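## Task

Find the cardboard box on the supply shelving's third shelf (the lowest shelf counts as shelf one) with a scrub sponge on top, and set that box in the cart's top tray. At the finish the sponge must still be on that shelf without overhanging its front edge, and every other item from that shelf must still be on it. The robot must not fall or be left leaning.

## Robot and tools

ROBOT. A simulated Dexmate Vega: a base on three wheels (two steering, driven front wheels and a free rear caster), a torso that folds in a Z through torso_hip_rad, torso_knee_rad and torso_waist_rad, two 7-joint arms, each with a two-finger gripper, and a head camera on pan and tilt joints. Seen from above it is about 0.70 m long and 0.63 m wide (0.91 m with arms folded). Its front edge sits 0.35 m ahead of the base origin. Chest forward lean = knee - hip - waist. It starts in the stand posture (hip 0.469, knee 1.617, waist 1.048). Other presets: stand_high 0.78, 1.57, 0.44; lean_20 0.52, 1.05, 0.18; lean_45 0.52, 1.05, -0.26; low_lean_45 0, 0, -0.79. Folded arm, in key order shoulder pitch, shoulder yaw, upper arm roll, elbow, forearm roll, wrist pitch, wrist yaw: left 1, 0.5, -0.6, -2.5, 0, -0.9, 0; right -1, -0.5, 0.6, -2.5, 0, 0.9, 0. Fold the arms before going to low_lean_45.

FRAMES. All positions are in metres. Base frame: origin on the floor at the point the base spins about, 0.185 m behind the front axle; x forward, y left, z up. left_hand and right_hand are reported in it: a point between the fingers, 0.033 m back from the closed tips. The fingers point along the hand's z, close along its y, and the camera side faces -x. The odometry frame is the base frame as it was at the scene's start. Angles are in radians, positive to the left (counter-clockwise from above).

move. One action per call, plus optional "cameras" (list from head_camera, left_wrist_camera, right_wrist_camera, all; omitted or null = all, [] = none).
- base: exactly one key, a relative offset from where the base is now. translate_m (metres, forward +, -2 to 2), strafe_m (metres, left +, -2 to 2; heading may drift), rotate_rad (radians, left +, -3.2 to 3.2). Front wheels re-point first, up to about 1.1 s.
- joints: an object keyed by joint name; each value is an absolute target in radians. Notable ranges: hip 0 to 1.57, knee 0 to 3.141, waist -1.57 to 1.57; left shoulder pitch positive swings down, right shoulder pitch negative swings down; right wrist pitch negative tips the hand down; grippers 0 (shut) to 0.785, the angle of each finger; head_pan_rad -2.792 to 2.792, head_tilt_rad and head_camera_tilt_rad about -1.48 to 1.48 (tilt + looks down).
- target (used alone, not with base or joints): an absolute pose for one hand in the base frame. side "left"/"right"; x, y, z in m (-3 to 3); pitch_deg -30 to 95 (90 fingers down, 0 level); heading_deg (0 fingers forward, + counter-clockwise); roll_deg (default 0; + turns the hand clockwise seen from behind); heading and roll -360 to 360; line_only true forces a straight-line path or a refusal. Checked only against the robot itself, not the scene; the robot must be still. A long move may stop "short (part of ...)": resend the same target. Without a straight path the arm swings on an arc that can go wide.
- speeds: per-action caps, translate_m and strafe_m 0.04 to 0.3 m/s, rotate_rad 0.1 to 0.6 rad/s.
- min_time_s: 0.1 to 8, lower bound on each arm and head motion's duration.
An unknown key makes a call invalid; an out-of-range value gets it refused. After a refusal or a stop, the following move, wait and finished_scene calls in the same reply are skipped.

wait: seconds 0 to 10, then returns state and images like an empty move. zoom_image: camera name and region [x0, y0, x1, y1] in pixels from the top-left of that camera's latest image (head 896x560, wrists 672x420), at most 504 by 504. read_manual: section "licences" only; moves nothing. finished_scene: scene = the current scene number; ends it for good, so the goal must already hold without the robot.

RESULTS. "move" reads done or the worst status. base_status, joint_status: done, off_target (resting away from target, may still push), contact_stop (an arm joint pushed near full torque ~0.6 s; its whole arm or torso group stops and forgets its targets), contact_stop_at_<key>, time_out, not_followed, limit_stop_at_motor_heat, unfinished. left_hand_status/right_hand_status: reached (within 10 mm and 2 degrees), short (with error), or refused with a reason. "joint command not followed" or "pose unreachable" with a cause line means a self-collision check held the arm back. Also shown: joint_positions, joint torques, base_odometry (wheel count only, slips count), turned_by_wheels and turned_by_imu (since last result), base_tilt in degrees, on_its_own, MOTOR HOT, TORQUE FAULT, OVER-TEMPERATURE FAULT. The pictures line lists image order. The newest images can lag the state slightly.

GRIPPER. Open fingers form a V: gap about 0.18a-0.002 m at the wrist end, 0.24a-0.002 at the hand point, 0.3a-0.002 at the tips, for angle a. The gripper angle does not show whether something is held; check with cameras. Squeezing far under the fitting angle pushes hard and may eject a wide object. A hand carries about 4 kg; loads sink about 2 cm in the fingers.

CAUTIONS. The robot can tip over and cannot get up; keep the mass over the wheels. The base does not stop at furniture: a time_out or near-zero count means it is blocked or a wheel cannot steer (drive away or turn on the spot). Never let the arms strike or press on each other. Joint-commanded arms can hit the torso, head or base. Move an arm off whatever stopped it before thinking. Contact torque at a load limit (shoulders 130, upper arm roll and elbow 69.6, forearm and wrist 21.7 N m) freezes that arm for 10 s; motors at 80 °C shut down for 30-60 s, and stretched or pushing arms heat them. The scene keeps running while you think. Avoid dropping, throwing, slamming or shoving objects, and keep the sponge and other shelf items on their shelf.

Each tool is called after "Request:" by a JSON object that holds its "api" and its "payload".

## Session

Request:
{"api": "move", "payload": {}}

Scene clock: 0.00 s.
Joint torques (N m): no reading
base_odometry: x=+0.000 y=+0.000 heading=+0.000
turned_by_wheels: +0.000
turned_by_imu: +0.000
base_tilt: forward=+0.1 right=+0.3
base_status: not commanded
joint_positions: torso_hip_rad=+0.469 torso_knee_rad=+1.617 torso_waist_rad=+1.048 left_shoulder_pitch_rad=+2.208 left_shoulder_yaw_rad=+0.002 left_upper_arm_roll_rad=+0.004 left_elbow_rad=-1.093 left_forearm_roll_rad=+0.009 left_wrist_pitch_rad=-0.495 left_wrist_yaw_rad=+0.018 left_gripper_rad=+0.005 right_shoulder_pitch_rad=-2.195 right_shoulder_yaw_rad=+0.020 right_upper_arm_roll_rad=-0.015 right_elbow_rad=-1.081 right_forearm_roll_rad=+0.002 right_wrist_pitch_rad=+0.504 right_wrist_yaw_rad=-0.019 right_gripper_rad=+0.005 head_pan_rad=+0.000 head_tilt_rad=+0.000 head_camera_tilt_rad=+0.000
joint_status: not commanded
chest: x=-0.0111 y=+0.0000 z=+1.4155 quat_wxyz=(+0.999, +0.000, +0.050, +0.000) (m; base frame)
left_hand: x=+0.1875 y=+0.2317 z=+0.6007 quat_wxyz=(+0.413, +0.002, +0.911, +0.006) pitch_deg=+41.2 heading_deg=+0.7 roll_deg=+1.0 back=up (m; base frame)
right_hand: x=+0.1939 y=-0.2174 z=+0.6016 quat_wxyz=(+0.417, +0.011, +0.909, +0.002) pitch_deg=+40.7 heading_deg=-0.4 roll_deg=+1.0 back=up (m; base frame)
pictures: head_camera, left_wrist_camera, right_wrist_camera

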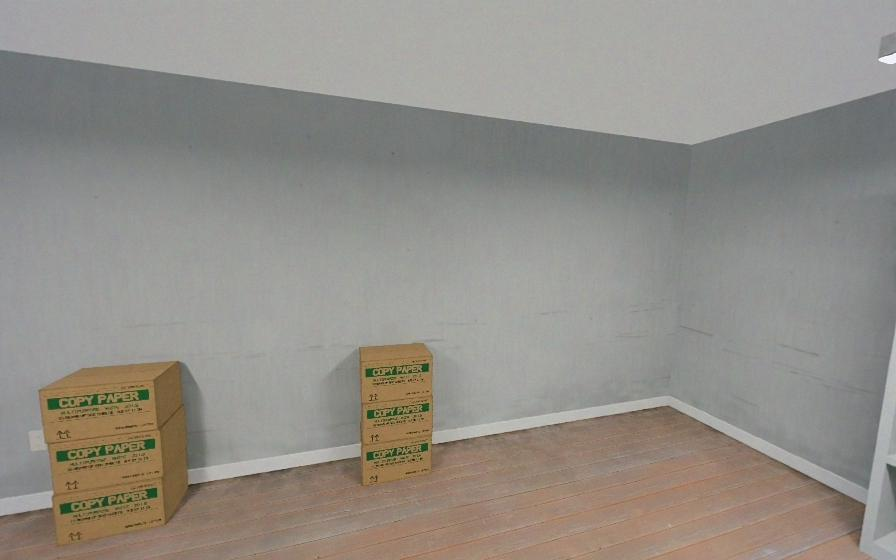

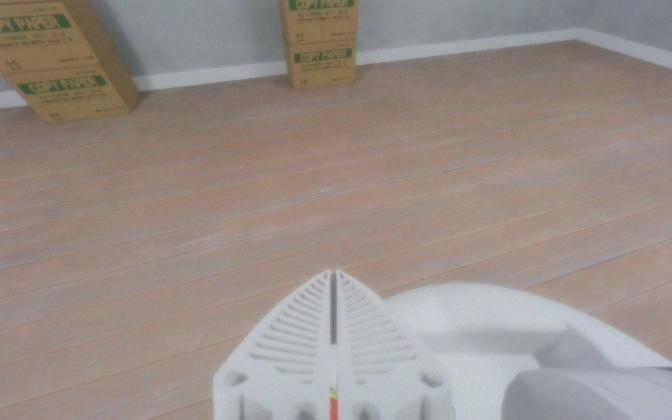

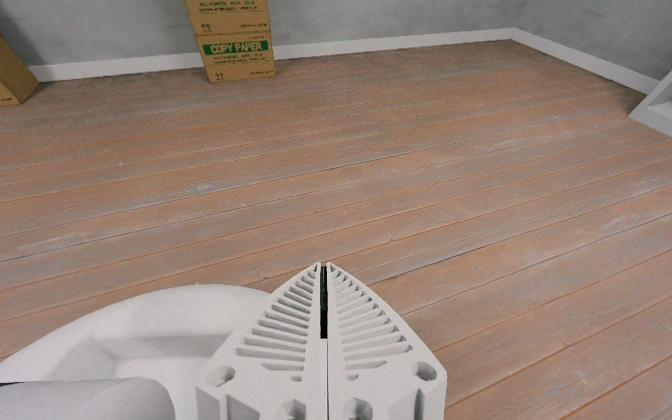

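Request:
{"api": "move", "payload": {"joints": {"head_pan_rad": -1.2, "head_camera_tilt_rad": 0.2}, "cameras": ["head_camera"]}}

Request:
{"api": "move", "payload": {"joints": {"head_pan_rad": 1.2}, "cameras": ["head_camera"]}}

Scene clock: 1.80 s.
move: done
turned_by_wheels: +0.000
turned_by_imu: +0.000
joint_status: all done
pictures: head_camera
camera_calibration:
head_camera: T_world_to_cam=[[-0.922093, -0.370563, 0.111479, -0.208881], [-0.186546, 0.17327, -0.967046, 1.46578], [0.339036, -0.912502, -0.228898, 0.327404], [0, 0, 0, 1]]

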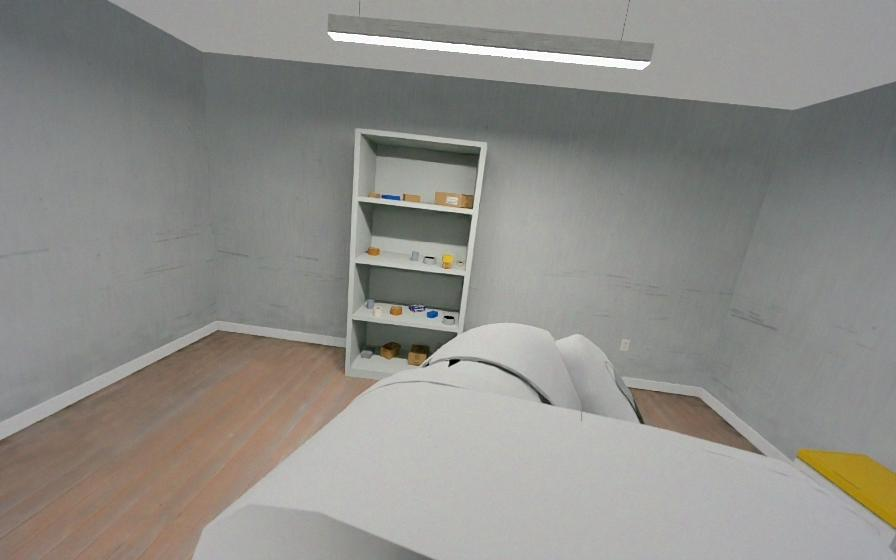

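Scene clock: 4.07 s.
Joint torques (N m): left_arm=[6.5 0.31 0.9 -3.92 -0.02 -2.69 0] | right_arm=[-5.08 0.73 0.03 -4.16 -0.21 2.09 0.1]
move: done
base_odometry: x=+0.000 y=+0.000 heading=+0.000
turned_by_wheels: +0.000
turned_by_imu: +0.001
base_tilt: forward=+0.2 right=+0.3
joint_positions: torso_hip_rad=+0.469 torso_knee_rad=+1.617 torso_waist_rad=+1.048 left_shoulder_pitch_rad=+2.208 left_shoulder_yaw_rad=+0.002 left_upper_arm_roll_rad=+0.004 left_elbow_rad=-1.093 left_forearm_roll_rad=+0.009 left_wrist_pitch_rad=-0.495 left_wrist_yaw_rad=+0.018 left_gripper_rad=+0.005 right_shoulder_pitch_rad=-2.195 right_shoulder_yaw_rad=+0.020 right_upper_arm_roll_rad=-0.015 right_elbow_rad=-1.081 right_forearm_roll_rad=+0.002 right_wrist_pitch_rad=+0.504 right_wrist_yaw_rad=-0.019 right_gripper_rad=+0.005 head_pan_rad=+1.199 head_tilt_rad=+0.000 head_camera_tilt_rad=+0.199
joint_status: all done
chest: x=-0.0111 y=+0.0000 z=+1.4155 quat_wxyz=(+0.999, +0.000, +0.050, +0.000) (m; base frame)
left_hand: x=+0.1875 y=+0.2317 z=+0.6007 quat_wxyz=(+0.413, +0.002, +0.911, +0.006) pitch_deg=+41.2 heading_deg=+0.7 roll_deg=+1.0 back=up (m; base frame)
right_hand: x=+0.1939 y=-0.2174 z=+0.6016 quat_wxyz=(+0.417, +0.011, +0.909, +0.002) pitch_deg=+40.7 heading_deg=-0.4 roll_deg=+1.0 back=up (m; base frame)
pictures: head_camera
camera_calibration:
head_camera: T_world_to_cam=[[0.931772, -0.355274, -0.0747071, 0.212234], [-0.149439, -0.187798, -0.970773, 1.47421], [0.330861, 0.915703, -0.228077, 0.325547], [0, 0, 0, 1]]

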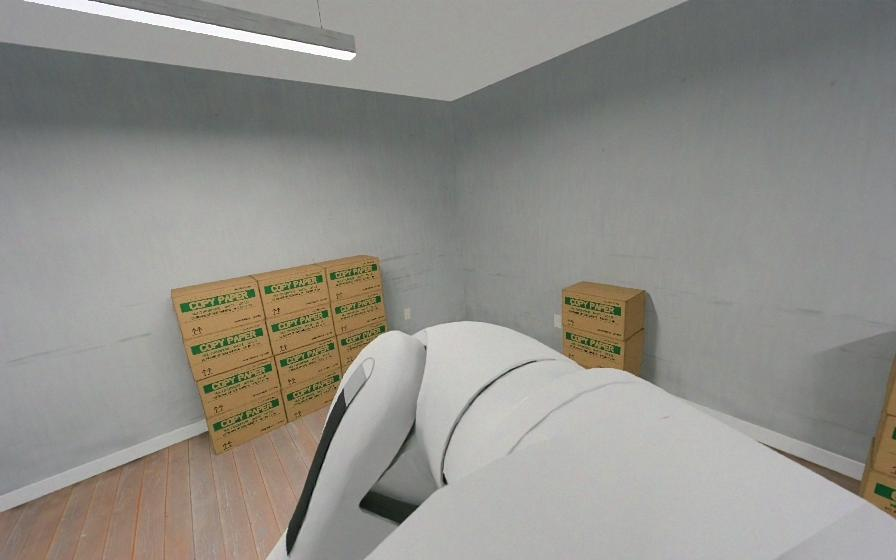

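Request:
{"api": "move", "payload": {"joints": {"head_pan_rad": -2.3, "head_camera_tilt_rad": 0.4}, "cameras": ["head_camera"]}}

Request:
{"api": "move", "payload": {"joints": {"head_pan_rad": -1.2, "head_camera_tilt_rad": 0.2}, "cameras": ["head_camera"]}}

Request:
{"api": "zoom_image", "payload": {"camera": "head_camera", "region": [300, 100, 540, 400]}}

Scene clock: 7.57 s.
move: done
turned_by_wheels: +0.000
turned_by_imu: +0.001
joint_status: all done
pictures: head_camera
camera_calibration:
head_camera: T_world_to_cam=[[-0.748382, 0.656854, 0.0920198, -0.166436], [0.147801, 0.300403, -0.942291, 1.45525], [-0.646591, -0.691593, -0.3219, 0.38814], [0, 0, 0, 1]]

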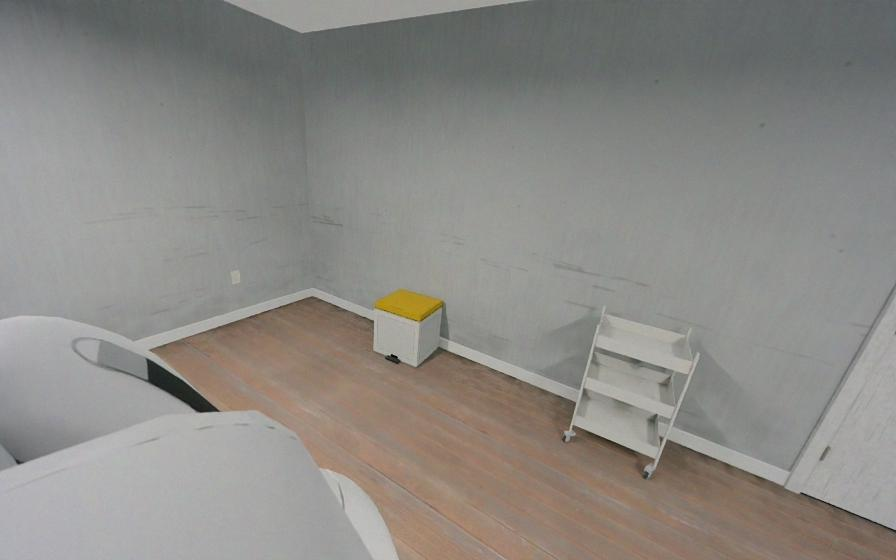

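Scene clock: 8.97 s.
Joint torques (N m): left_arm=[8.17 -0.43 1.18 -3.9 -0.11 -2.81 0.12] | right_arm=[-4.94 -0.93 -0.14 -3.85 -0.29 2.28 -0.17]
move: done
base_odometry: x=+0.000 y=+0.000 heading=+0.000
turned_by_wheels: +0.000
turned_by_imu: +0.000
base_tilt: forward=+0.1 right=+0.3
joint_positions: torso_hip_rad=+0.469 torso_knee_rad=+1.617 torso_waist_rad=+1.048 left_shoulder_pitch_rad=+2.208 left_shoulder_yaw_rad=+0.002 left_upper_arm_roll_rad=+0.004 left_elbow_rad=-1.093 left_forearm_roll_rad=+0.009 left_wrist_pitch_rad=-0.495 left_wrist_yaw_rad=+0.018 left_gripper_rad=+0.005 right_shoulder_pitch_rad=-2.195 right_shoulder_yaw_rad=+0.020 right_upper_arm_roll_rad=-0.015 right_elbow_rad=-1.081 right_forearm_roll_rad=+0.002 right_wrist_pitch_rad=+0.504 right_wrist_yaw_rad=-0.019 right_gripper_rad=+0.005 head_pan_rad=-1.201 head_tilt_rad=+0.000 head_camera_tilt_rad=+0.201
joint_status: all done
chest: x=-0.0111 y=+0.0000 z=+1.4155 quat_wxyz=(+0.999, +0.000, +0.050, +0.000) (m; base frame)
left_hand: x=+0.1875 y=+0.2317 z=+0.6007 quat_wxyz=(+0.413, +0.002, +0.911, +0.006) pitch_deg=+41.2 heading_deg=+0.7 roll_deg=+1.0 back=up (m; base frame)
right_hand: x=+0.1939 y=-0.2174 z=+0.6016 quat_wxyz=(+0.417, +0.011, +0.909, +0.002) pitch_deg=+40.7 heading_deg=-0.4 roll_deg=+1.0 back=up (m; base frame)
pictures: head_camera
camera_calibration:
head_camera: T_world_to_cam=[[-0.922588, -0.369318, 0.111516, -0.208974], [-0.186803, 0.174745, -0.966731, 1.46529], [0.337544, -0.912726, -0.230207, 0.329228], [0, 0, 0, 1]]

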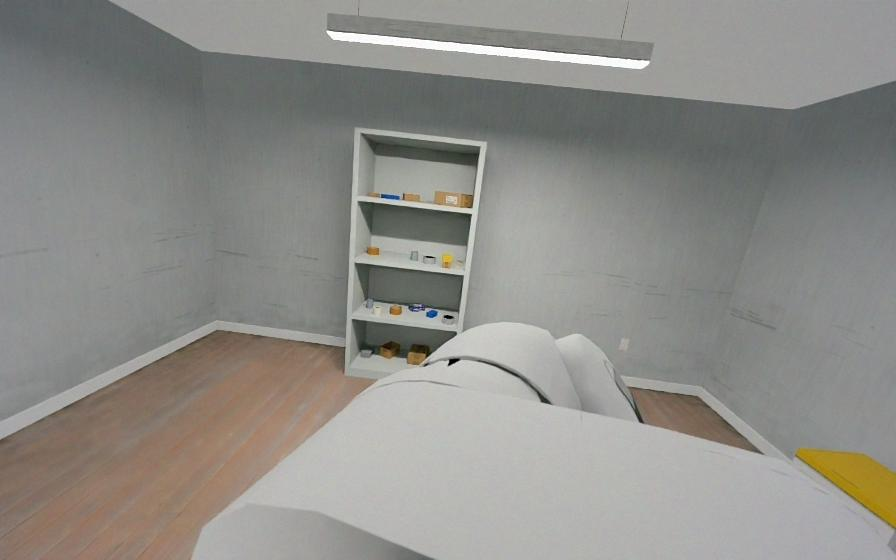

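Scaled by 1.680 from the camera's 896x560 image, which has a finer 960x600 frame.

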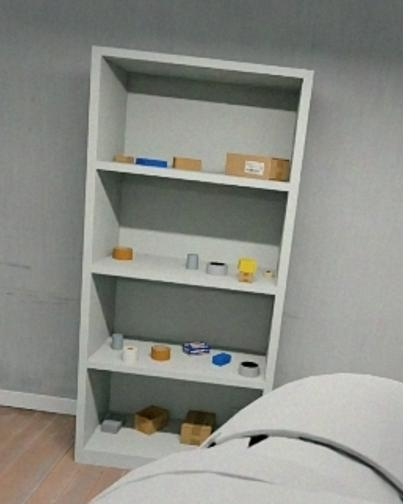

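Request:
{"api": "move", "payload": {"base": {"rotate_rad": -1.15}, "joints": {"head_pan_rad": 0.0, "head_camera_tilt_rad": 0.35}, "cameras": ["head_camera"]}}

Request:
{"api": "zoom_image", "payload": {"camera": "head_camera", "region": [280, 80, 600, 400]}}

Scene clock: 15.90 s.
Joint torques (N m): left_arm=[7.35 0.4 1.41 -3.44 -0.09 -2.49 0.11] | right_arm=[-4.96 -0.96 0.65 -3.27 0.04 2.22 -0.05]
move: done
base_odometry: x=+0.000 y=+0.000 heading=-1.149
turned_by_wheels: -1.149
turned_by_imu: -1.117
base_tilt: forward=+0.1 right=+0.3
base_status: done
joint_positions: torso_hip_rad=+0.469 torso_knee_rad=+1.617 torso_waist_rad=+1.048 left_shoulder_pitch_rad=+2.208 left_shoulder_yaw_rad=+0.002 left_upper_arm_roll_rad=+0.004 left_elbow_rad=-1.093 left_forearm_roll_rad=+0.009 left_wrist_pitch_rad=-0.495 left_wrist_yaw_rad=+0.018 left_gripper_rad=+0.005 right_shoulder_pitch_rad=-2.195 right_shoulder_yaw_rad=+0.020 right_upper_arm_roll_rad=-0.015 right_elbow_rad=-1.081 right_forearm_roll_rad=+0.002 right_wrist_pitch_rad=+0.504 right_wrist_yaw_rad=-0.019 right_gripper_rad=+0.005 head_pan_rad=-0.001 head_tilt_rad=+0.000 head_camera_tilt_rad=+0.349
joint_status: all done
chest: x=-0.0111 y=+0.0000 z=+1.4155 quat_wxyz=(+0.999, +0.000, +0.050, +0.000) (m; base frame)
left_hand: x=+0.1875 y=+0.2317 z=+0.6007 quat_wxyz=(+0.413, +0.002, +0.911, +0.006) pitch_deg=+41.2 heading_deg=+0.7 roll_deg=+1.0 back=up (m; base frame)
right_hand: x=+0.1939 y=-0.2174 z=+0.6016 quat_wxyz=(+0.417, +0.011, +0.909, +0.002) pitch_deg=+40.7 heading_deg=-0.4 roll_deg=+1.0 back=up (m; base frame)
pictures: head_camera
camera_calibration:
head_camera: T_world_to_cam=[[0.0119327, -0.999797, 0.0162298, 0.00542899], [-0.430516, -0.0197864, -0.902366, 1.3508], [0.902504, 0.00378049, -0.430665, 0.670624], [0, 0, 0, 1]]

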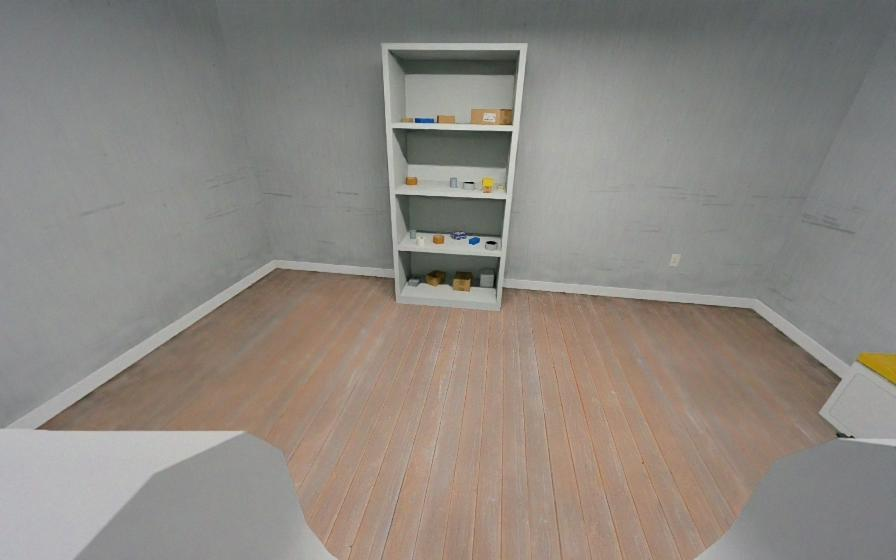

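Scaled by 1.575 from the camera's 896x560 image, which has a finer 960x600 frame.

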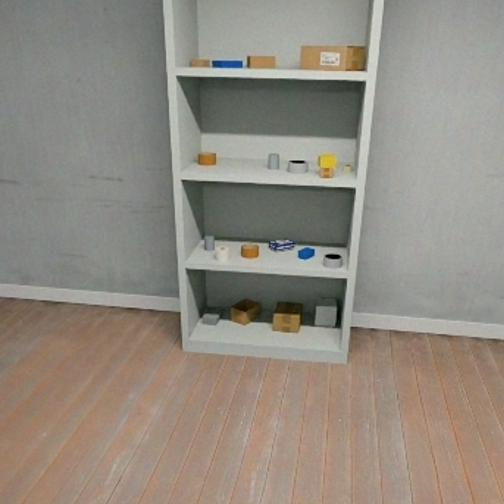

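Request:
{"api": "move", "payload": {"base": {"translate_m": 1.74}, "joints": {"head_camera_tilt_rad": 0.5}, "cameras": []}}

Request:
{"api": "move", "payload": {"base": {"rotate_rad": -0.093}, "cameras": ["head_camera"]}}

Request:
{"api": "zoom_image", "payload": {"camera": "head_camera", "region": [280, 60, 700, 400]}}

Scene clock: 24.57 s.
move: done
turned_by_wheels: -0.001
turned_by_imu: -0.009
base_status: done
joint_status: all done
pictures: none

Scene clock: 26.60 s.
Joint torques (N m): left_arm=[7.81 0.82 1.2 -4.86 -0.01 -3.06 -0.01] | right_arm=[-4.91 -0.16 0.66 -4.15 -0.37 3.06 0.05]
move: done
base_odometry: x=+0.708 y=-1.590 heading=-1.243
turned_by_wheels: -0.093
turned_by_imu: -0.090
base_tilt: forward=+0.0 right=+0.3
base_status: done
joint_positions: torso_hip_rad=+0.469 torso_knee_rad=+1.617 torso_waist_rad=+1.048 left_shoulder_pitch_rad=+2.208 left_shoulder_yaw_rad=+0.002 left_upper_arm_roll_rad=+0.004 left_elbow_rad=-1.093 left_forearm_roll_rad=+0.009 left_wrist_pitch_rad=-0.495 left_wrist_yaw_rad=+0.018 left_gripper_rad=+0.005 right_shoulder_pitch_rad=-2.195 right_shoulder_yaw_rad=+0.020 right_upper_arm_roll_rad=-0.015 right_elbow_rad=-1.081 right_forearm_roll_rad=+0.002 right_wrist_pitch_rad=+0.504 right_wrist_yaw_rad=-0.019 right_gripper_rad=+0.005 head_pan_rad=-0.001 head_tilt_rad=+0.000 head_camera_tilt_rad=+0.499
chest: x=-0.0111 y=+0.0000 z=+1.4155 quat_wxyz=(+0.999, +0.000, +0.050, +0.000) (m; base frame)
left_hand: x=+0.1875 y=+0.2317 z=+0.6007 quat_wxyz=(+0.413, +0.002, +0.911, +0.006) pitch_deg=+41.2 heading_deg=+0.7 roll_deg=+1.1 back=up (m; base frame)
right_hand: x=+0.1939 y=-0.2174 z=+0.6016 quat_wxyz=(+0.417, +0.011, +0.909, +0.002) pitch_deg=+40.7 heading_deg=-0.4 roll_deg=+1.0 back=up (m; base frame)
pictures: head_camera
camera_calibration:
head_camera: T_world_to_cam=[[0.014371, -0.999797, 0.0141492, 0.00870361], [-0.560549, -0.0197736, -0.827885, 1.23023], [0.827996, 0.00396618, -0.560719, 0.857564], [0, 0, 0, 1]]

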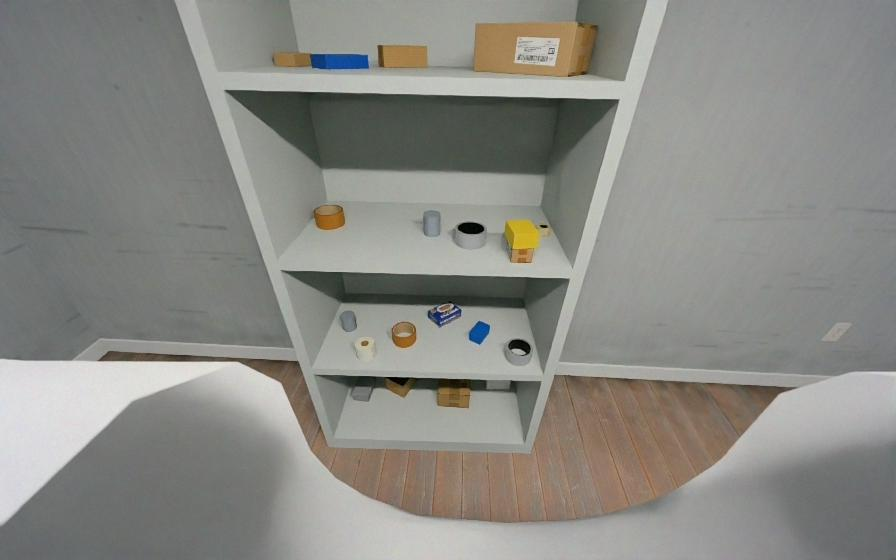

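Scaled by 1.200 from the camera's 896x560 image, which has a finer 960x600 frame.

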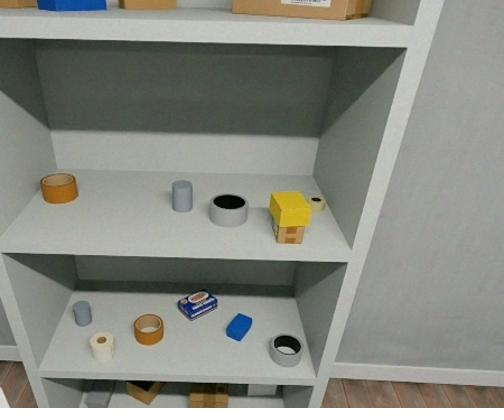

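Request:
{"api": "zoom_image", "payload": {"camera": "head_camera", "region": [440, 180, 600, 290]}}

Scaled by 3.150 from the camera's 896x560 image, which has a finer 960x600 frame.

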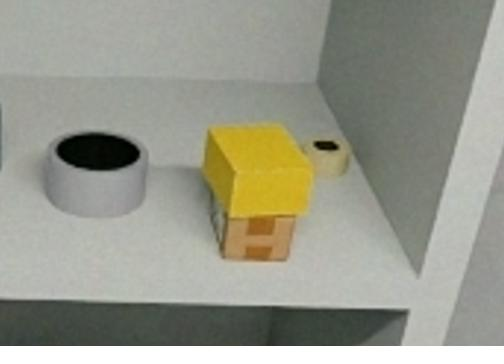

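Request:
{"api": "move", "payload": {"target": {"side": "right", "x": 0.40, "y": -0.22, "z": 0.92, "pitch_deg": 20, "heading_deg": 0, "line_only": true}, "cameras": []}}

Request:
{"api": "move", "payload": {"target": {"side": "right", "x": 0.45, "y": -0.19, "z": 1.16, "pitch_deg": 25, "heading_deg": 0, "line_only": true}, "cameras": ["head_camera", "right_wrist_camera"]}}

Scene clock: 30.03 s.
Joint torques (N m): left_arm=[6.88 -0.36 1 -4.29 -0.05 -2.52 0] | right_arm=[-4.08 0.67 0.83 -4.91 -0.1 2.21 0.04]
move: refused
base_odometry: x=+0.708 y=-1.590 heading=-1.243
turned_by_wheels: +0.000
turned_by_imu: +0.001
base_tilt: forward=+0.1 right=+0.3
joint_positions: torso_hip_rad=+0.469 torso_knee_rad=+1.617 torso_waist_rad=+1.048 left_shoulder_pitch_rad=+2.208 left_shoulder_yaw_rad=+0.002 left_upper_arm_roll_rad=+0.004 left_elbow_rad=-1.093 left_forearm_roll_rad=+0.009 left_wrist_pitch_rad=-0.495 left_wrist_yaw_rad=+0.018 left_gripper_rad=+0.005 right_shoulder_pitch_rad=-2.195 right_shoulder_yaw_rad=+0.020 right_upper_arm_roll_rad=-0.015 right_elbow_rad=-1.081 right_forearm_roll_rad=+0.002 right_wrist_pitch_rad=+0.504 right_wrist_yaw_rad=-0.019 right_gripper_rad=+0.005 head_pan_rad=-0.001 head_tilt_rad=+0.000 head_camera_tilt_rad=+0.499
chest: x=-0.0111 y=+0.0000 z=+1.4155 quat_wxyz=(+0.999, +0.000, +0.050, +0.000) (m; base frame)
left_hand: x=+0.1875 y=+0.2317 z=+0.6007 quat_wxyz=(+0.413, +0.002, +0.911, +0.006) pitch_deg=+41.2 heading_deg=+0.7 roll_deg=+1.1 back=up (m; base frame)
right_hand: x=+0.1939 y=-0.2174 z=+0.6016 quat_wxyz=(+0.417, +0.011, +0.909, +0.002) pitch_deg=+40.7 heading_deg=-0.4 roll_deg=+1.0 back=up (m; base frame)
right_hand_status: refused: you asked line_only, and the move would not run on a straight line (the straight line was blocked) but on a checked arc of 3.9 s. Nothing moved.
pictures: none

not run: a stop came earlier in this reply.

Request:
{"api": "move", "payload": {"joints": {"right_shoulder_pitch_rad": -1.57, "right_elbow_rad": -2.48, "right_wrist_pitch_rad": -1.155, "right_gripper_rad": 0.55}, "min_time_s": 5.2, "cameras": ["head_camera", "right_wrist_camera"]}}

Scene clock: 40.23 s.
Joint torques (N m): left_arm=[8.03 1.1 1.09 -3.54 -0.12 -2.79 0.03] | right_arm=[16.5 -1.51 0.18 -11.47 0.15 3.23 0.14]
move: done
base_odometry: x=+0.708 y=-1.590 heading=-1.243
turned_by_wheels: +0.000
turned_by_imu: +0.003
base_tilt: forward=+0.1 right=+0.3
joint_positions: torso_hip_rad=+0.469 torso_knee_rad=+1.617 torso_waist_rad=+1.048 left_shoulder_pitch_rad=+2.208 left_shoulder_yaw_rad=+0.002 left_upper_arm_roll_rad=+0.004 left_elbow_rad=-1.093 left_forearm_roll_rad=+0.009 left_wrist_pitch_rad=-0.495 left_wrist_yaw_rad=+0.018 left_gripper_rad=+0.005 right_shoulder_pitch_rad=-1.573 right_shoulder_yaw_rad=+0.020 right_upper_arm_roll_rad=-0.015 right_elbow_rad=-2.475 right_forearm_roll_rad=+0.002 right_wrist_pitch_rad=-1.150 right_wrist_yaw_rad=-0.019 right_gripper_rad=+0.550 head_pan_rad=-0.001 head_tilt_rad=+0.000 head_camera_tilt_rad=+0.499
joint_status: all done
chest: x=-0.0111 y=+0.0000 z=+1.4155 quat_wxyz=(+0.999, +0.000, +0.050, +0.000) (m; base frame)
left_hand: x=+0.1875 y=+0.2317 z=+0.6007 quat_wxyz=(+0.413, +0.002, +0.911, +0.006) pitch_deg=+41.2 heading_deg=+0.7 roll_deg=+1.1 back=up (m; base frame)
right_hand: x=+0.6214 y=-0.2218 z=+1.1194 quat_wxyz=(+0.574, +0.006, +0.819, +0.005) pitch_deg=+19.9 heading_deg=+0.1 roll_deg=+1.0 back=up (m; base frame)
pictures: head_camera, right_wrist_camera
camera_calibration:
head_camera: T_world_to_cam=[[0.0143711, -0.999797, 0.0141492, 0.00870363], [-0.560549, -0.0197736, -0.827885, 1.23023], [0.827996, 0.00396626, -0.560719, 0.857564], [0, 0, 0, 1]]
right_wrist_camera: T_world_to_cam=[[-0.0450235, -0.998853, 0.0163026, -0.219699], [-0.480895, 0.00736677, -0.876747, 1.33336], [0.875621, -0.0473141, -0.480675, 0.138459], [0, 0, 0, 1]]

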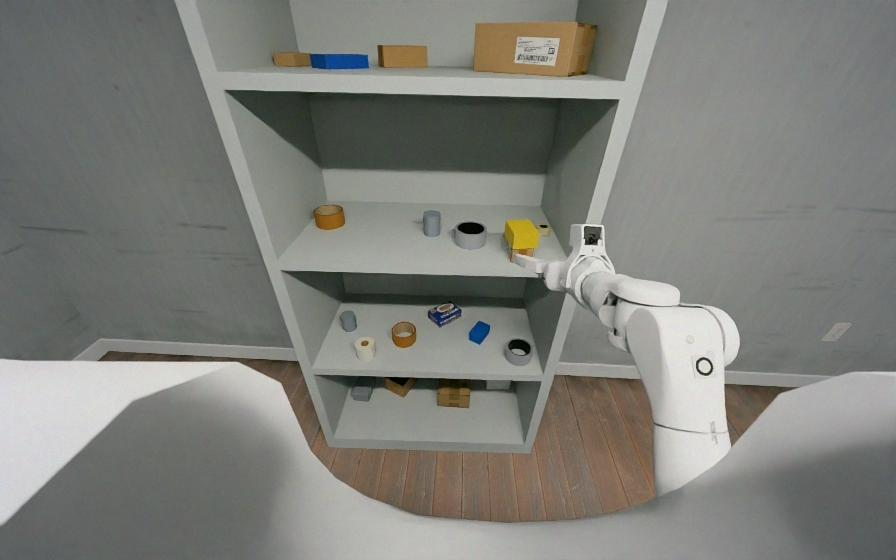

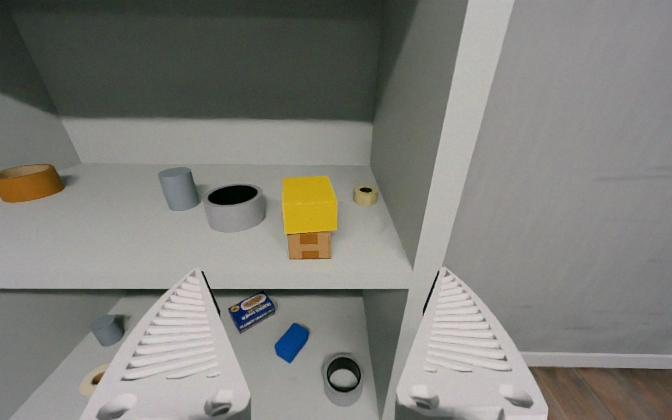

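Request:
{"api": "zoom_image", "payload": {"camera": "right_wrist_camera", "region": [180, 140, 440, 310]}}

Scaled by 1.938 from the camera's 672x420 image, which has a finer 960x600 frame.

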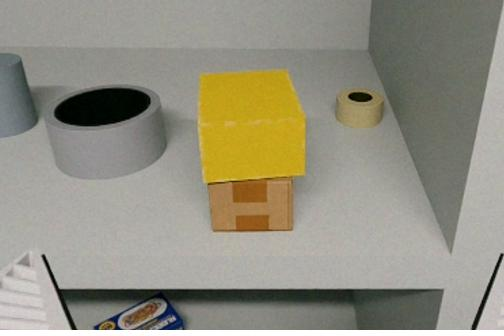

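Request:
{"api": "move", "payload": {"base": {"translate_m": 0.10}, "speeds": {"translate_m": 0.1}, "joints": {"right_gripper_rad": 0.5, "head_camera_tilt_rad": 0.6}, "cameras": ["head_camera", "right_wrist_camera"]}}

Request:
{"api": "zoom_image", "payload": {"camera": "right_wrist_camera", "region": [160, 150, 460, 350]}}

Scene clock: 47.00 s.
Joint torques (N m): left_arm=[7.81 0.11 1.14 -4.2 -0.19 -3.03 0.24] | right_arm=[16.06 0.1 0.51 -10.93 0.07 2.39 -0.03]
move: done
base_odometry: x=+0.740 y=-1.684 heading=-1.244
turned_by_wheels: -0.001
turned_by_imu: +0.000
base_tilt: forward=+0.2 right=+0.3
base_status: done
joint_positions: torso_hip_rad=+0.469 torso_knee_rad=+1.617 torso_waist_rad=+1.048 left_shoulder_pitch_rad=+2.208 left_shoulder_yaw_rad=+0.002 left_upper_arm_roll_rad=+0.004 left_elbow_rad=-1.093 left_forearm_roll_rad=+0.009 left_wrist_pitch_rad=-0.495 left_wrist_yaw_rad=+0.018 left_gripper_rad=+0.005 right_shoulder_pitch_rad=-1.570 right_shoulder_yaw_rad=+0.020 right_upper_arm_roll_rad=-0.015 right_elbow_rad=-2.479 right_forearm_roll_rad=+0.002 right_wrist_pitch_rad=-1.155 right_wrist_yaw_rad=-0.019 right_gripper_rad=+0.500 head_pan_rad=-0.001 head_tilt_rad=+0.000 head_camera_tilt_rad=+0.599
joint_status: all done
chest: x=-0.0110 y=+0.0000 z=+1.4155 quat_wxyz=(+0.999, +0.000, +0.050, +0.000) (m; base frame)
left_hand: x=+0.1875 y=+0.2317 z=+0.6007 quat_wxyz=(+0.413, +0.002, +0.911, +0.006) pitch_deg=+41.2 heading_deg=+0.7 roll_deg=+1.1 back=up (m; base frame)
right_hand: x=+0.6213 y=-0.2218 z=+1.1216 quat_wxyz=(+0.575, +0.006, +0.818, +0.005) pitch_deg=+19.8 heading_deg=+0.1 roll_deg=+1.0 back=up (m; base frame)
pictures: head_camera, right_wrist_camera
camera_calibration:
head_camera: T_world_to_cam=[[0.0157055, -0.999797, 0.0125927, 0.011114], [-0.640474, -0.0197307, -0.767726, 1.13485], [0.767819, 0.00399216, -0.640655, 0.971298], [0, 0, 0, 1]]
right_wrist_camera: T_world_to_cam=[[-0.0450349, -0.998853, 0.0162464, -0.219701], [-0.479423, 0.00734207, -0.877553, 1.33528], [0.876428, -0.0473094, -0.479204, 0.137515], [0, 0, 0, 1]]

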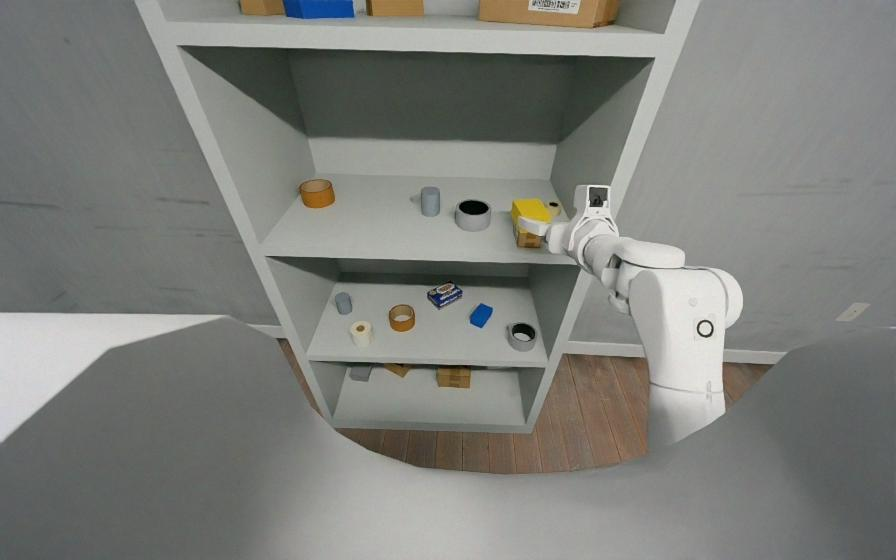

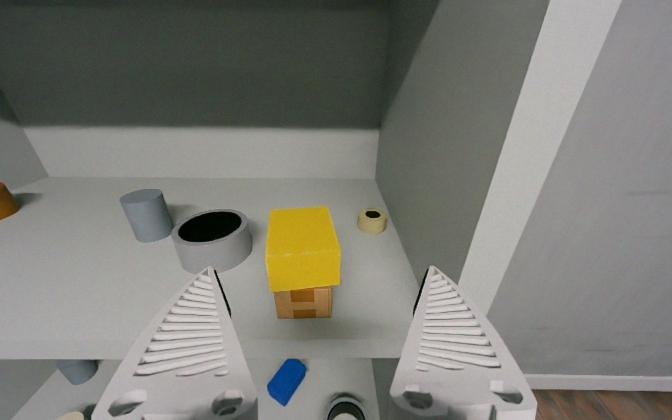

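Scaled by 1.680 from the camera's 672x420 image, which has a finer 960x600 frame.

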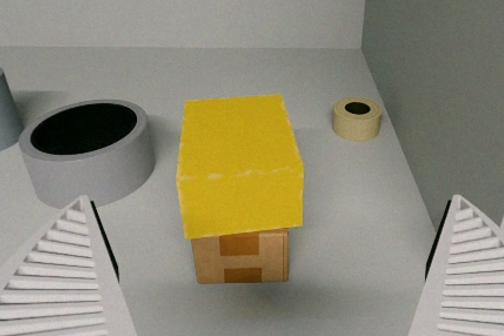

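Request:
{"api": "zoom_image", "payload": {"camera": "head_camera", "region": [440, 160, 620, 290]}}

Scaled by 2.800 from the camera's 896x560 image, which has a finer 960x600 frame.

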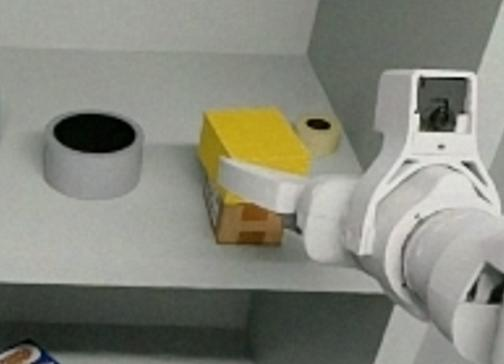

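Request:
{"api": "move", "payload": {"target": {"side": "right", "x": 0.625, "y": -0.214, "z": 1.07, "pitch_deg": 12, "heading_deg": 7, "roll_deg": 0, "line_only": true}, "cameras": ["head_camera", "right_wrist_camera"]}}

Scene clock: 54.90 s.
Joint torques (N m): left_arm=[7.67 0.74 1.46 -4.35 -0.09 -2.31 0.16] | right_arm=[2.98 -3.55 3.52 -9.37 0.2 3.39 0.06]
move: done
base_odometry: x=+0.740 y=-1.684 heading=-1.244
turned_by_wheels: +0.000
turned_by_imu: +0.002
base_tilt: forward=+0.1 right=+0.3
joint_positions: torso_hip_rad=+0.469 torso_knee_rad=+1.617 torso_waist_rad=+1.048 left_shoulder_pitch_rad=+2.208 left_shoulder_yaw_rad=+0.002 left_upper_arm_roll_rad=+0.004 left_elbow_rad=-1.093 left_forearm_roll_rad=+0.009 left_wrist_pitch_rad=-0.495 left_wrist_yaw_rad=+0.018 left_gripper_rad=+0.005 right_shoulder_pitch_rad=-1.755 right_shoulder_yaw_rad=-0.070 right_upper_arm_roll_rad=+0.049 right_elbow_rad=-2.230 right_forearm_roll_rad=+0.058 right_wrist_pitch_rad=-0.587 right_wrist_yaw_rad=+0.130 right_gripper_rad=+0.500 head_pan_rad=-0.001 head_tilt_rad=+0.000 head_camera_tilt_rad=+0.599
chest: x=-0.0110 y=+0.0000 z=+1.4155 quat_wxyz=(+0.999, +0.000, +0.050, +0.000) (m; base frame)
left_hand: x=+0.1875 y=+0.2317 z=+0.6007 quat_wxyz=(+0.413, +0.002, +0.911, +0.006) pitch_deg=+41.2 heading_deg=+0.7 roll_deg=+1.1 back=up (m; base frame)
right_hand: x=+0.6251 y=-0.2138 z=+1.0704 quat_wxyz=(+0.627, -0.047, +0.776, +0.038) pitch_deg=+12.1 heading_deg=+6.9 roll_deg=+0.0 back=up (m; base frame)
right_hand_status: reached (straight line, planned for 2.1 s): 0 mm and 0.1 deg off.
pictures: head_camera, right_wrist_camera
camera_calibration:
head_camera: T_world_to_cam=[[0.0157054, -0.999797, 0.0125928, 0.011114], [-0.640475, -0.0197307, -0.767726, 1.13485], [0.767819, 0.00399209, -0.640655, 0.971298], [0, 0, 0, 1]]
right_wrist_camera: T_world_to_cam=[[0.0757771, -0.996796, 0.0256001, -0.295817], [-0.353176, -0.0508405, -0.934175, 1.2613], [0.932483, 0.0617477, -0.355897, -0.0337874], [0, 0, 0, 1]]

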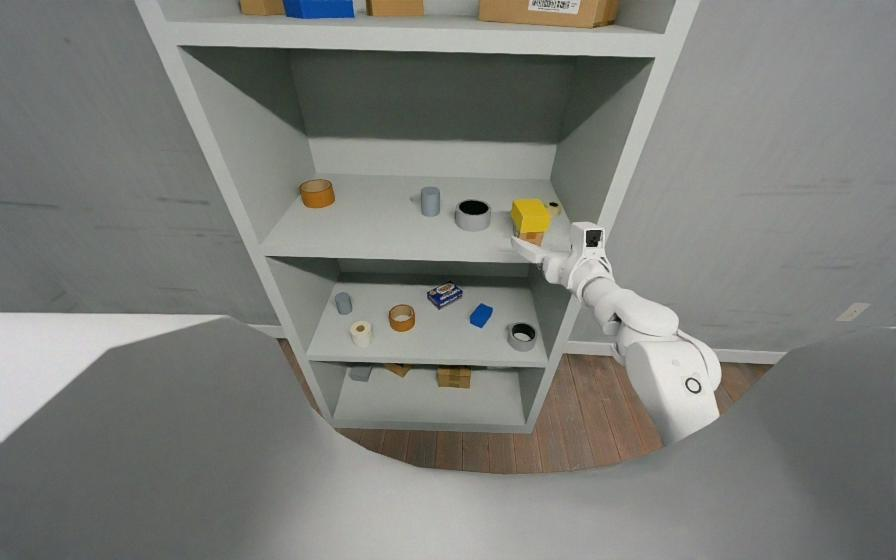

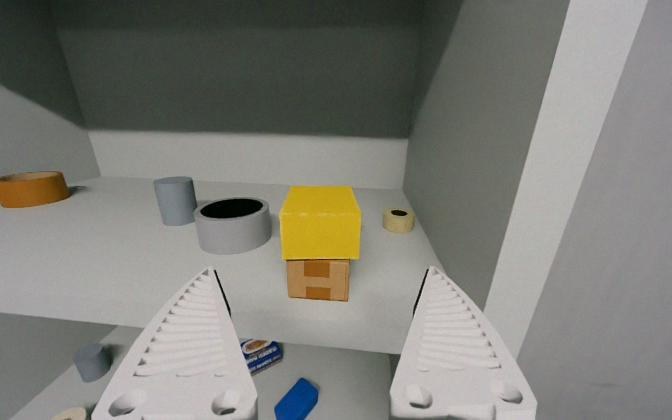

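Request:
{"api": "move", "payload": {"target": {"side": "right", "x": 0.757, "y": -0.198, "z": 1.068, "pitch_deg": 12, "heading_deg": 7, "roll_deg": 0, "line_only": true}, "cameras": ["head_camera", "right_wrist_camera"]}}

Scene clock: 59.10 s.
Joint torques (N m): left_arm=[8.11 0.97 1.06 -4.77 0.05 -3.04 0.07] | right_arm=[22.43 0.49 -1.55 -9.33 0.09 3.41 -0.32]
move: done
base_odometry: x=+0.740 y=-1.684 heading=-1.244
turned_by_wheels: +0.000
turned_by_imu: +0.001
base_tilt: forward=+0.1 right=+0.4
joint_positions: torso_hip_rad=+0.469 torso_knee_rad=+1.617 torso_waist_rad=+1.048 left_shoulder_pitch_rad=+2.208 left_shoulder_yaw_rad=+0.002 left_upper_arm_roll_rad=+0.004 left_elbow_rad=-1.093 left_forearm_roll_rad=+0.009 left_wrist_pitch_rad=-0.495 left_wrist_yaw_rad=+0.018 left_gripper_rad=+0.005 right_shoulder_pitch_rad=-1.357 right_shoulder_yaw_rad=-0.054 right_upper_arm_roll_rad=-0.011 right_elbow_rad=-1.773 right_forearm_roll_rad=+0.034 right_wrist_pitch_rad=-0.524 right_wrist_yaw_rad=+0.109 right_gripper_rad=+0.500 head_pan_rad=-0.001 head_tilt_rad=+0.000 head_camera_tilt_rad=+0.599
chest: x=-0.0110 y=+0.0000 z=+1.4155 quat_wxyz=(+0.999, +0.000, +0.050, +0.000) (m; base frame)
left_hand: x=+0.1875 y=+0.2317 z=+0.6007 quat_wxyz=(+0.413, +0.002, +0.911, +0.006) pitch_deg=+41.2 heading_deg=+0.7 roll_deg=+1.1 back=up (m; base frame)
right_hand: x=+0.7553 y=-0.1984 z=+1.0673 quat_wxyz=(+0.628, -0.047, +0.776, +0.038) pitch_deg=+12.1 heading_deg=+7.0 roll_deg=+0.0 back=up (m; base frame)
right_hand_status: reached (straight line, planned for 1.8 s): 2 mm and 0.1 deg off.
pictures: head_camera, right_wrist_camera
camera_calibration:
head_camera: T_world_to_cam=[[0.0157055, -0.999797, 0.0125927, 0.011114], [-0.640474, -0.0197308, -0.767726, 1.13485], [0.767819, 0.00399223, -0.640654, 0.971298], [0, 0, 0, 1]]
right_wrist_camera: T_world_to_cam=[[0.0765385, -0.996734, 0.0257693, -0.290986], [-0.352414, -0.0512205, -0.934442, 1.3048], [0.932709, 0.0624393, -0.355183, -0.158001], [0, 0, 0, 1]]

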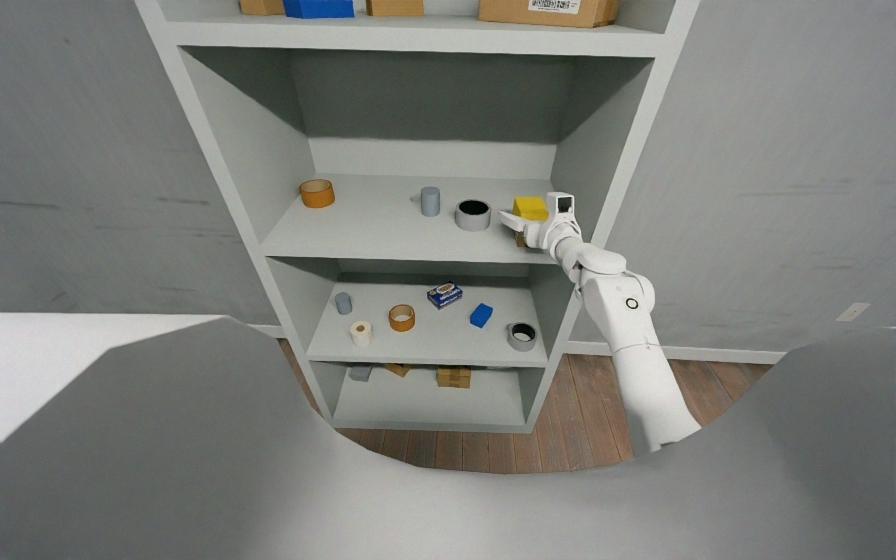

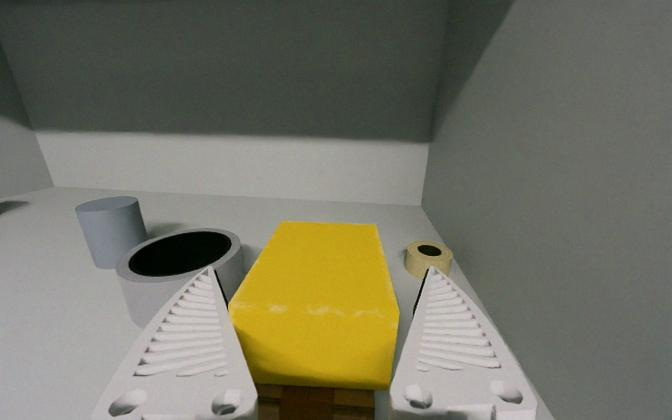

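Request:
{"api": "move", "payload": {"joints": {"right_gripper_rad": 0.27}, "cameras": ["right_wrist_camera"]}}

Scene clock: 60.27 s.
Joint torques (N m): left_arm=[6.94 0.24 0.93 -2.68 0.01 -3 0.02] | right_arm=[22.64 0.99 -1.8 -8.71 -0.07 3.7 -0.75]
move: done
base_odometry: x=+0.740 y=-1.684 heading=-1.244
turned_by_wheels: +0.000
turned_by_imu: +0.000
base_tilt: forward=+0.2 right=+0.3
joint_positions: torso_hip_rad=+0.469 torso_knee_rad=+1.617 torso_waist_rad=+1.048 left_shoulder_pitch_rad=+2.208 left_shoulder_yaw_rad=+0.002 left_upper_arm_roll_rad=+0.004 left_elbow_rad=-1.093 left_forearm_roll_rad=+0.009 left_wrist_pitch_rad=-0.495 left_wrist_yaw_rad=+0.018 left_gripper_rad=+0.005 right_shoulder_pitch_rad=-1.353 right_shoulder_yaw_rad=-0.054 right_upper_arm_roll_rad=-0.011 right_elbow_rad=-1.768 right_forearm_roll_rad=+0.034 right_wrist_pitch_rad=-0.523 right_wrist_yaw_rad=+0.109 right_gripper_rad=+0.271 head_pan_rad=-0.001 head_tilt_rad=+0.000 head_camera_tilt_rad=+0.599
joint_status: all done
chest: x=-0.0110 y=+0.0000 z=+1.4155 quat_wxyz=(+0.999, +0.000, +0.050, +0.000) (m; base frame)
left_hand: x=+0.1875 y=+0.2317 z=+0.6007 quat_wxyz=(+0.413, +0.002, +0.911, +0.006) pitch_deg=+41.2 heading_deg=+0.7 roll_deg=+1.1 back=up (m; base frame)
right_hand: x=+0.7567 y=-0.1982 z=+1.0674 quat_wxyz=(+0.628, -0.047, +0.776, +0.038) pitch_deg=+12.1 heading_deg=+7.0 roll_deg=+0.0 back=up (m; base frame)
pictures: right_wrist_camera
camera_calibration:
right_wrist_camera: T_world_to_cam=[[0.0766006, -0.996726, 0.0258878, -0.291066], [-0.352339, -0.0513487, -0.934463, 1.30537], [0.932732, 0.0624591, -0.355119, -0.159299], [0, 0, 0, 1]]

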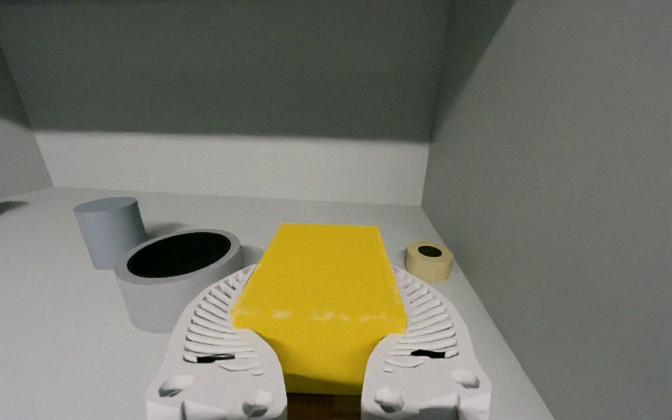

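Request:
{"api": "move", "payload": {"target": {"side": "right", "x": 0.757, "y": -0.198, "z": 1.15, "pitch_deg": 12, "heading_deg": 7, "roll_deg": 0, "line_only": true}, "cameras": ["head_camera", "right_wrist_camera"]}}

Scene clock: 63.70 s.
Joint torques (N m): left_arm=[7.42 0.14 1.05 -4.08 -0.09 -2.46 0.12] | right_arm=[22.21 -3.36 4.91 -13.67 0.18 3.52 -0.28]
move: done
base_odometry: x=+0.740 y=-1.684 heading=-1.244
turned_by_wheels: +0.000
turned_by_imu: +0.001
base_tilt: forward=+0.2 right=+0.2
joint_positions: torso_hip_rad=+0.469 torso_knee_rad=+1.617 torso_waist_rad=+1.048 left_shoulder_pitch_rad=+2.208 left_shoulder_yaw_rad=+0.002 left_upper_arm_roll_rad=+0.004 left_elbow_rad=-1.093 left_forearm_roll_rad=+0.009 left_wrist_pitch_rad=-0.495 left_wrist_yaw_rad=+0.018 left_gripper_rad=+0.005 right_shoulder_pitch_rad=-1.277 right_shoulder_yaw_rad=-0.057 right_upper_arm_roll_rad=-0.005 right_elbow_rad=-1.969 right_forearm_roll_rad=+0.042 right_wrist_pitch_rad=-0.800 right_wrist_yaw_rad=+0.108 right_gripper_rad=+0.271 head_pan_rad=-0.001 head_tilt_rad=+0.000 head_camera_tilt_rad=+0.599
chest: x=-0.0110 y=+0.0000 z=+1.4155 quat_wxyz=(+0.999, +0.000, +0.050, +0.000) (m; base frame)
left_hand: x=+0.1875 y=+0.2317 z=+0.6007 quat_wxyz=(+0.413, +0.002, +0.911, +0.006) pitch_deg=+41.2 heading_deg=+0.7 roll_deg=+1.1 back=up (m; base frame)
right_hand: x=+0.7570 y=-0.1978 z=+1.1475 quat_wxyz=(+0.628, -0.048, +0.776, +0.039) pitch_deg=+12.1 heading_deg=+7.0 roll_deg=+0.0 back=up (m; base frame)
right_hand_status: reached (straight line, planned for 1.2 s): 3 mm and 0.1 deg off.
pictures: head_camera, right_wrist_camera
camera_calibration:
head_camera: T_world_to_cam=[[0.0157054, -0.999797, 0.0125928, 0.011114], [-0.640474, -0.0197307, -0.767726, 1.13485], [0.767819, 0.00399208, -0.640655, 0.971298], [0, 0, 0, 1]]
right_wrist_camera: T_world_to_cam=[[0.0771698, -0.996683, 0.025857, -0.29308], [-0.352747, -0.0515506, -0.934298, 1.3804], [0.932531, 0.0629786, -0.355555, -0.130461], [0, 0, 0, 1]]

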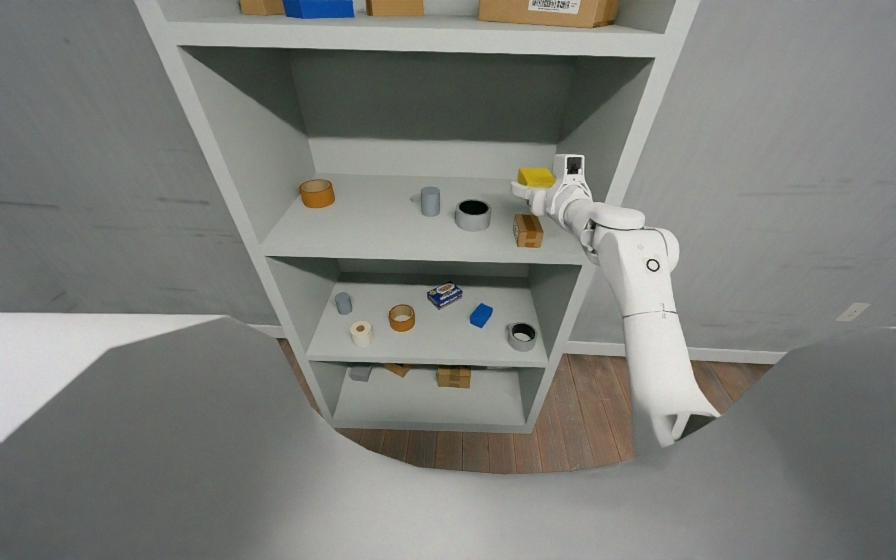

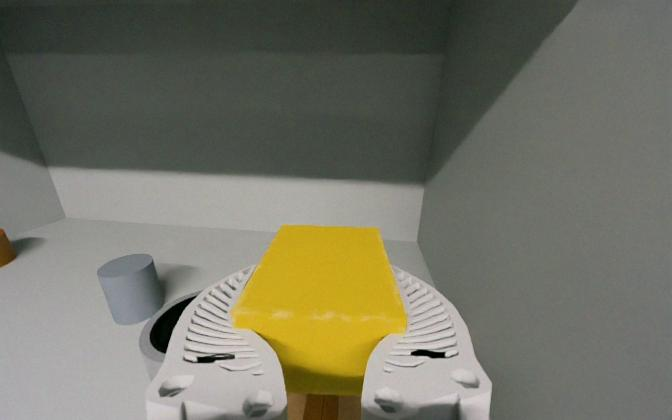

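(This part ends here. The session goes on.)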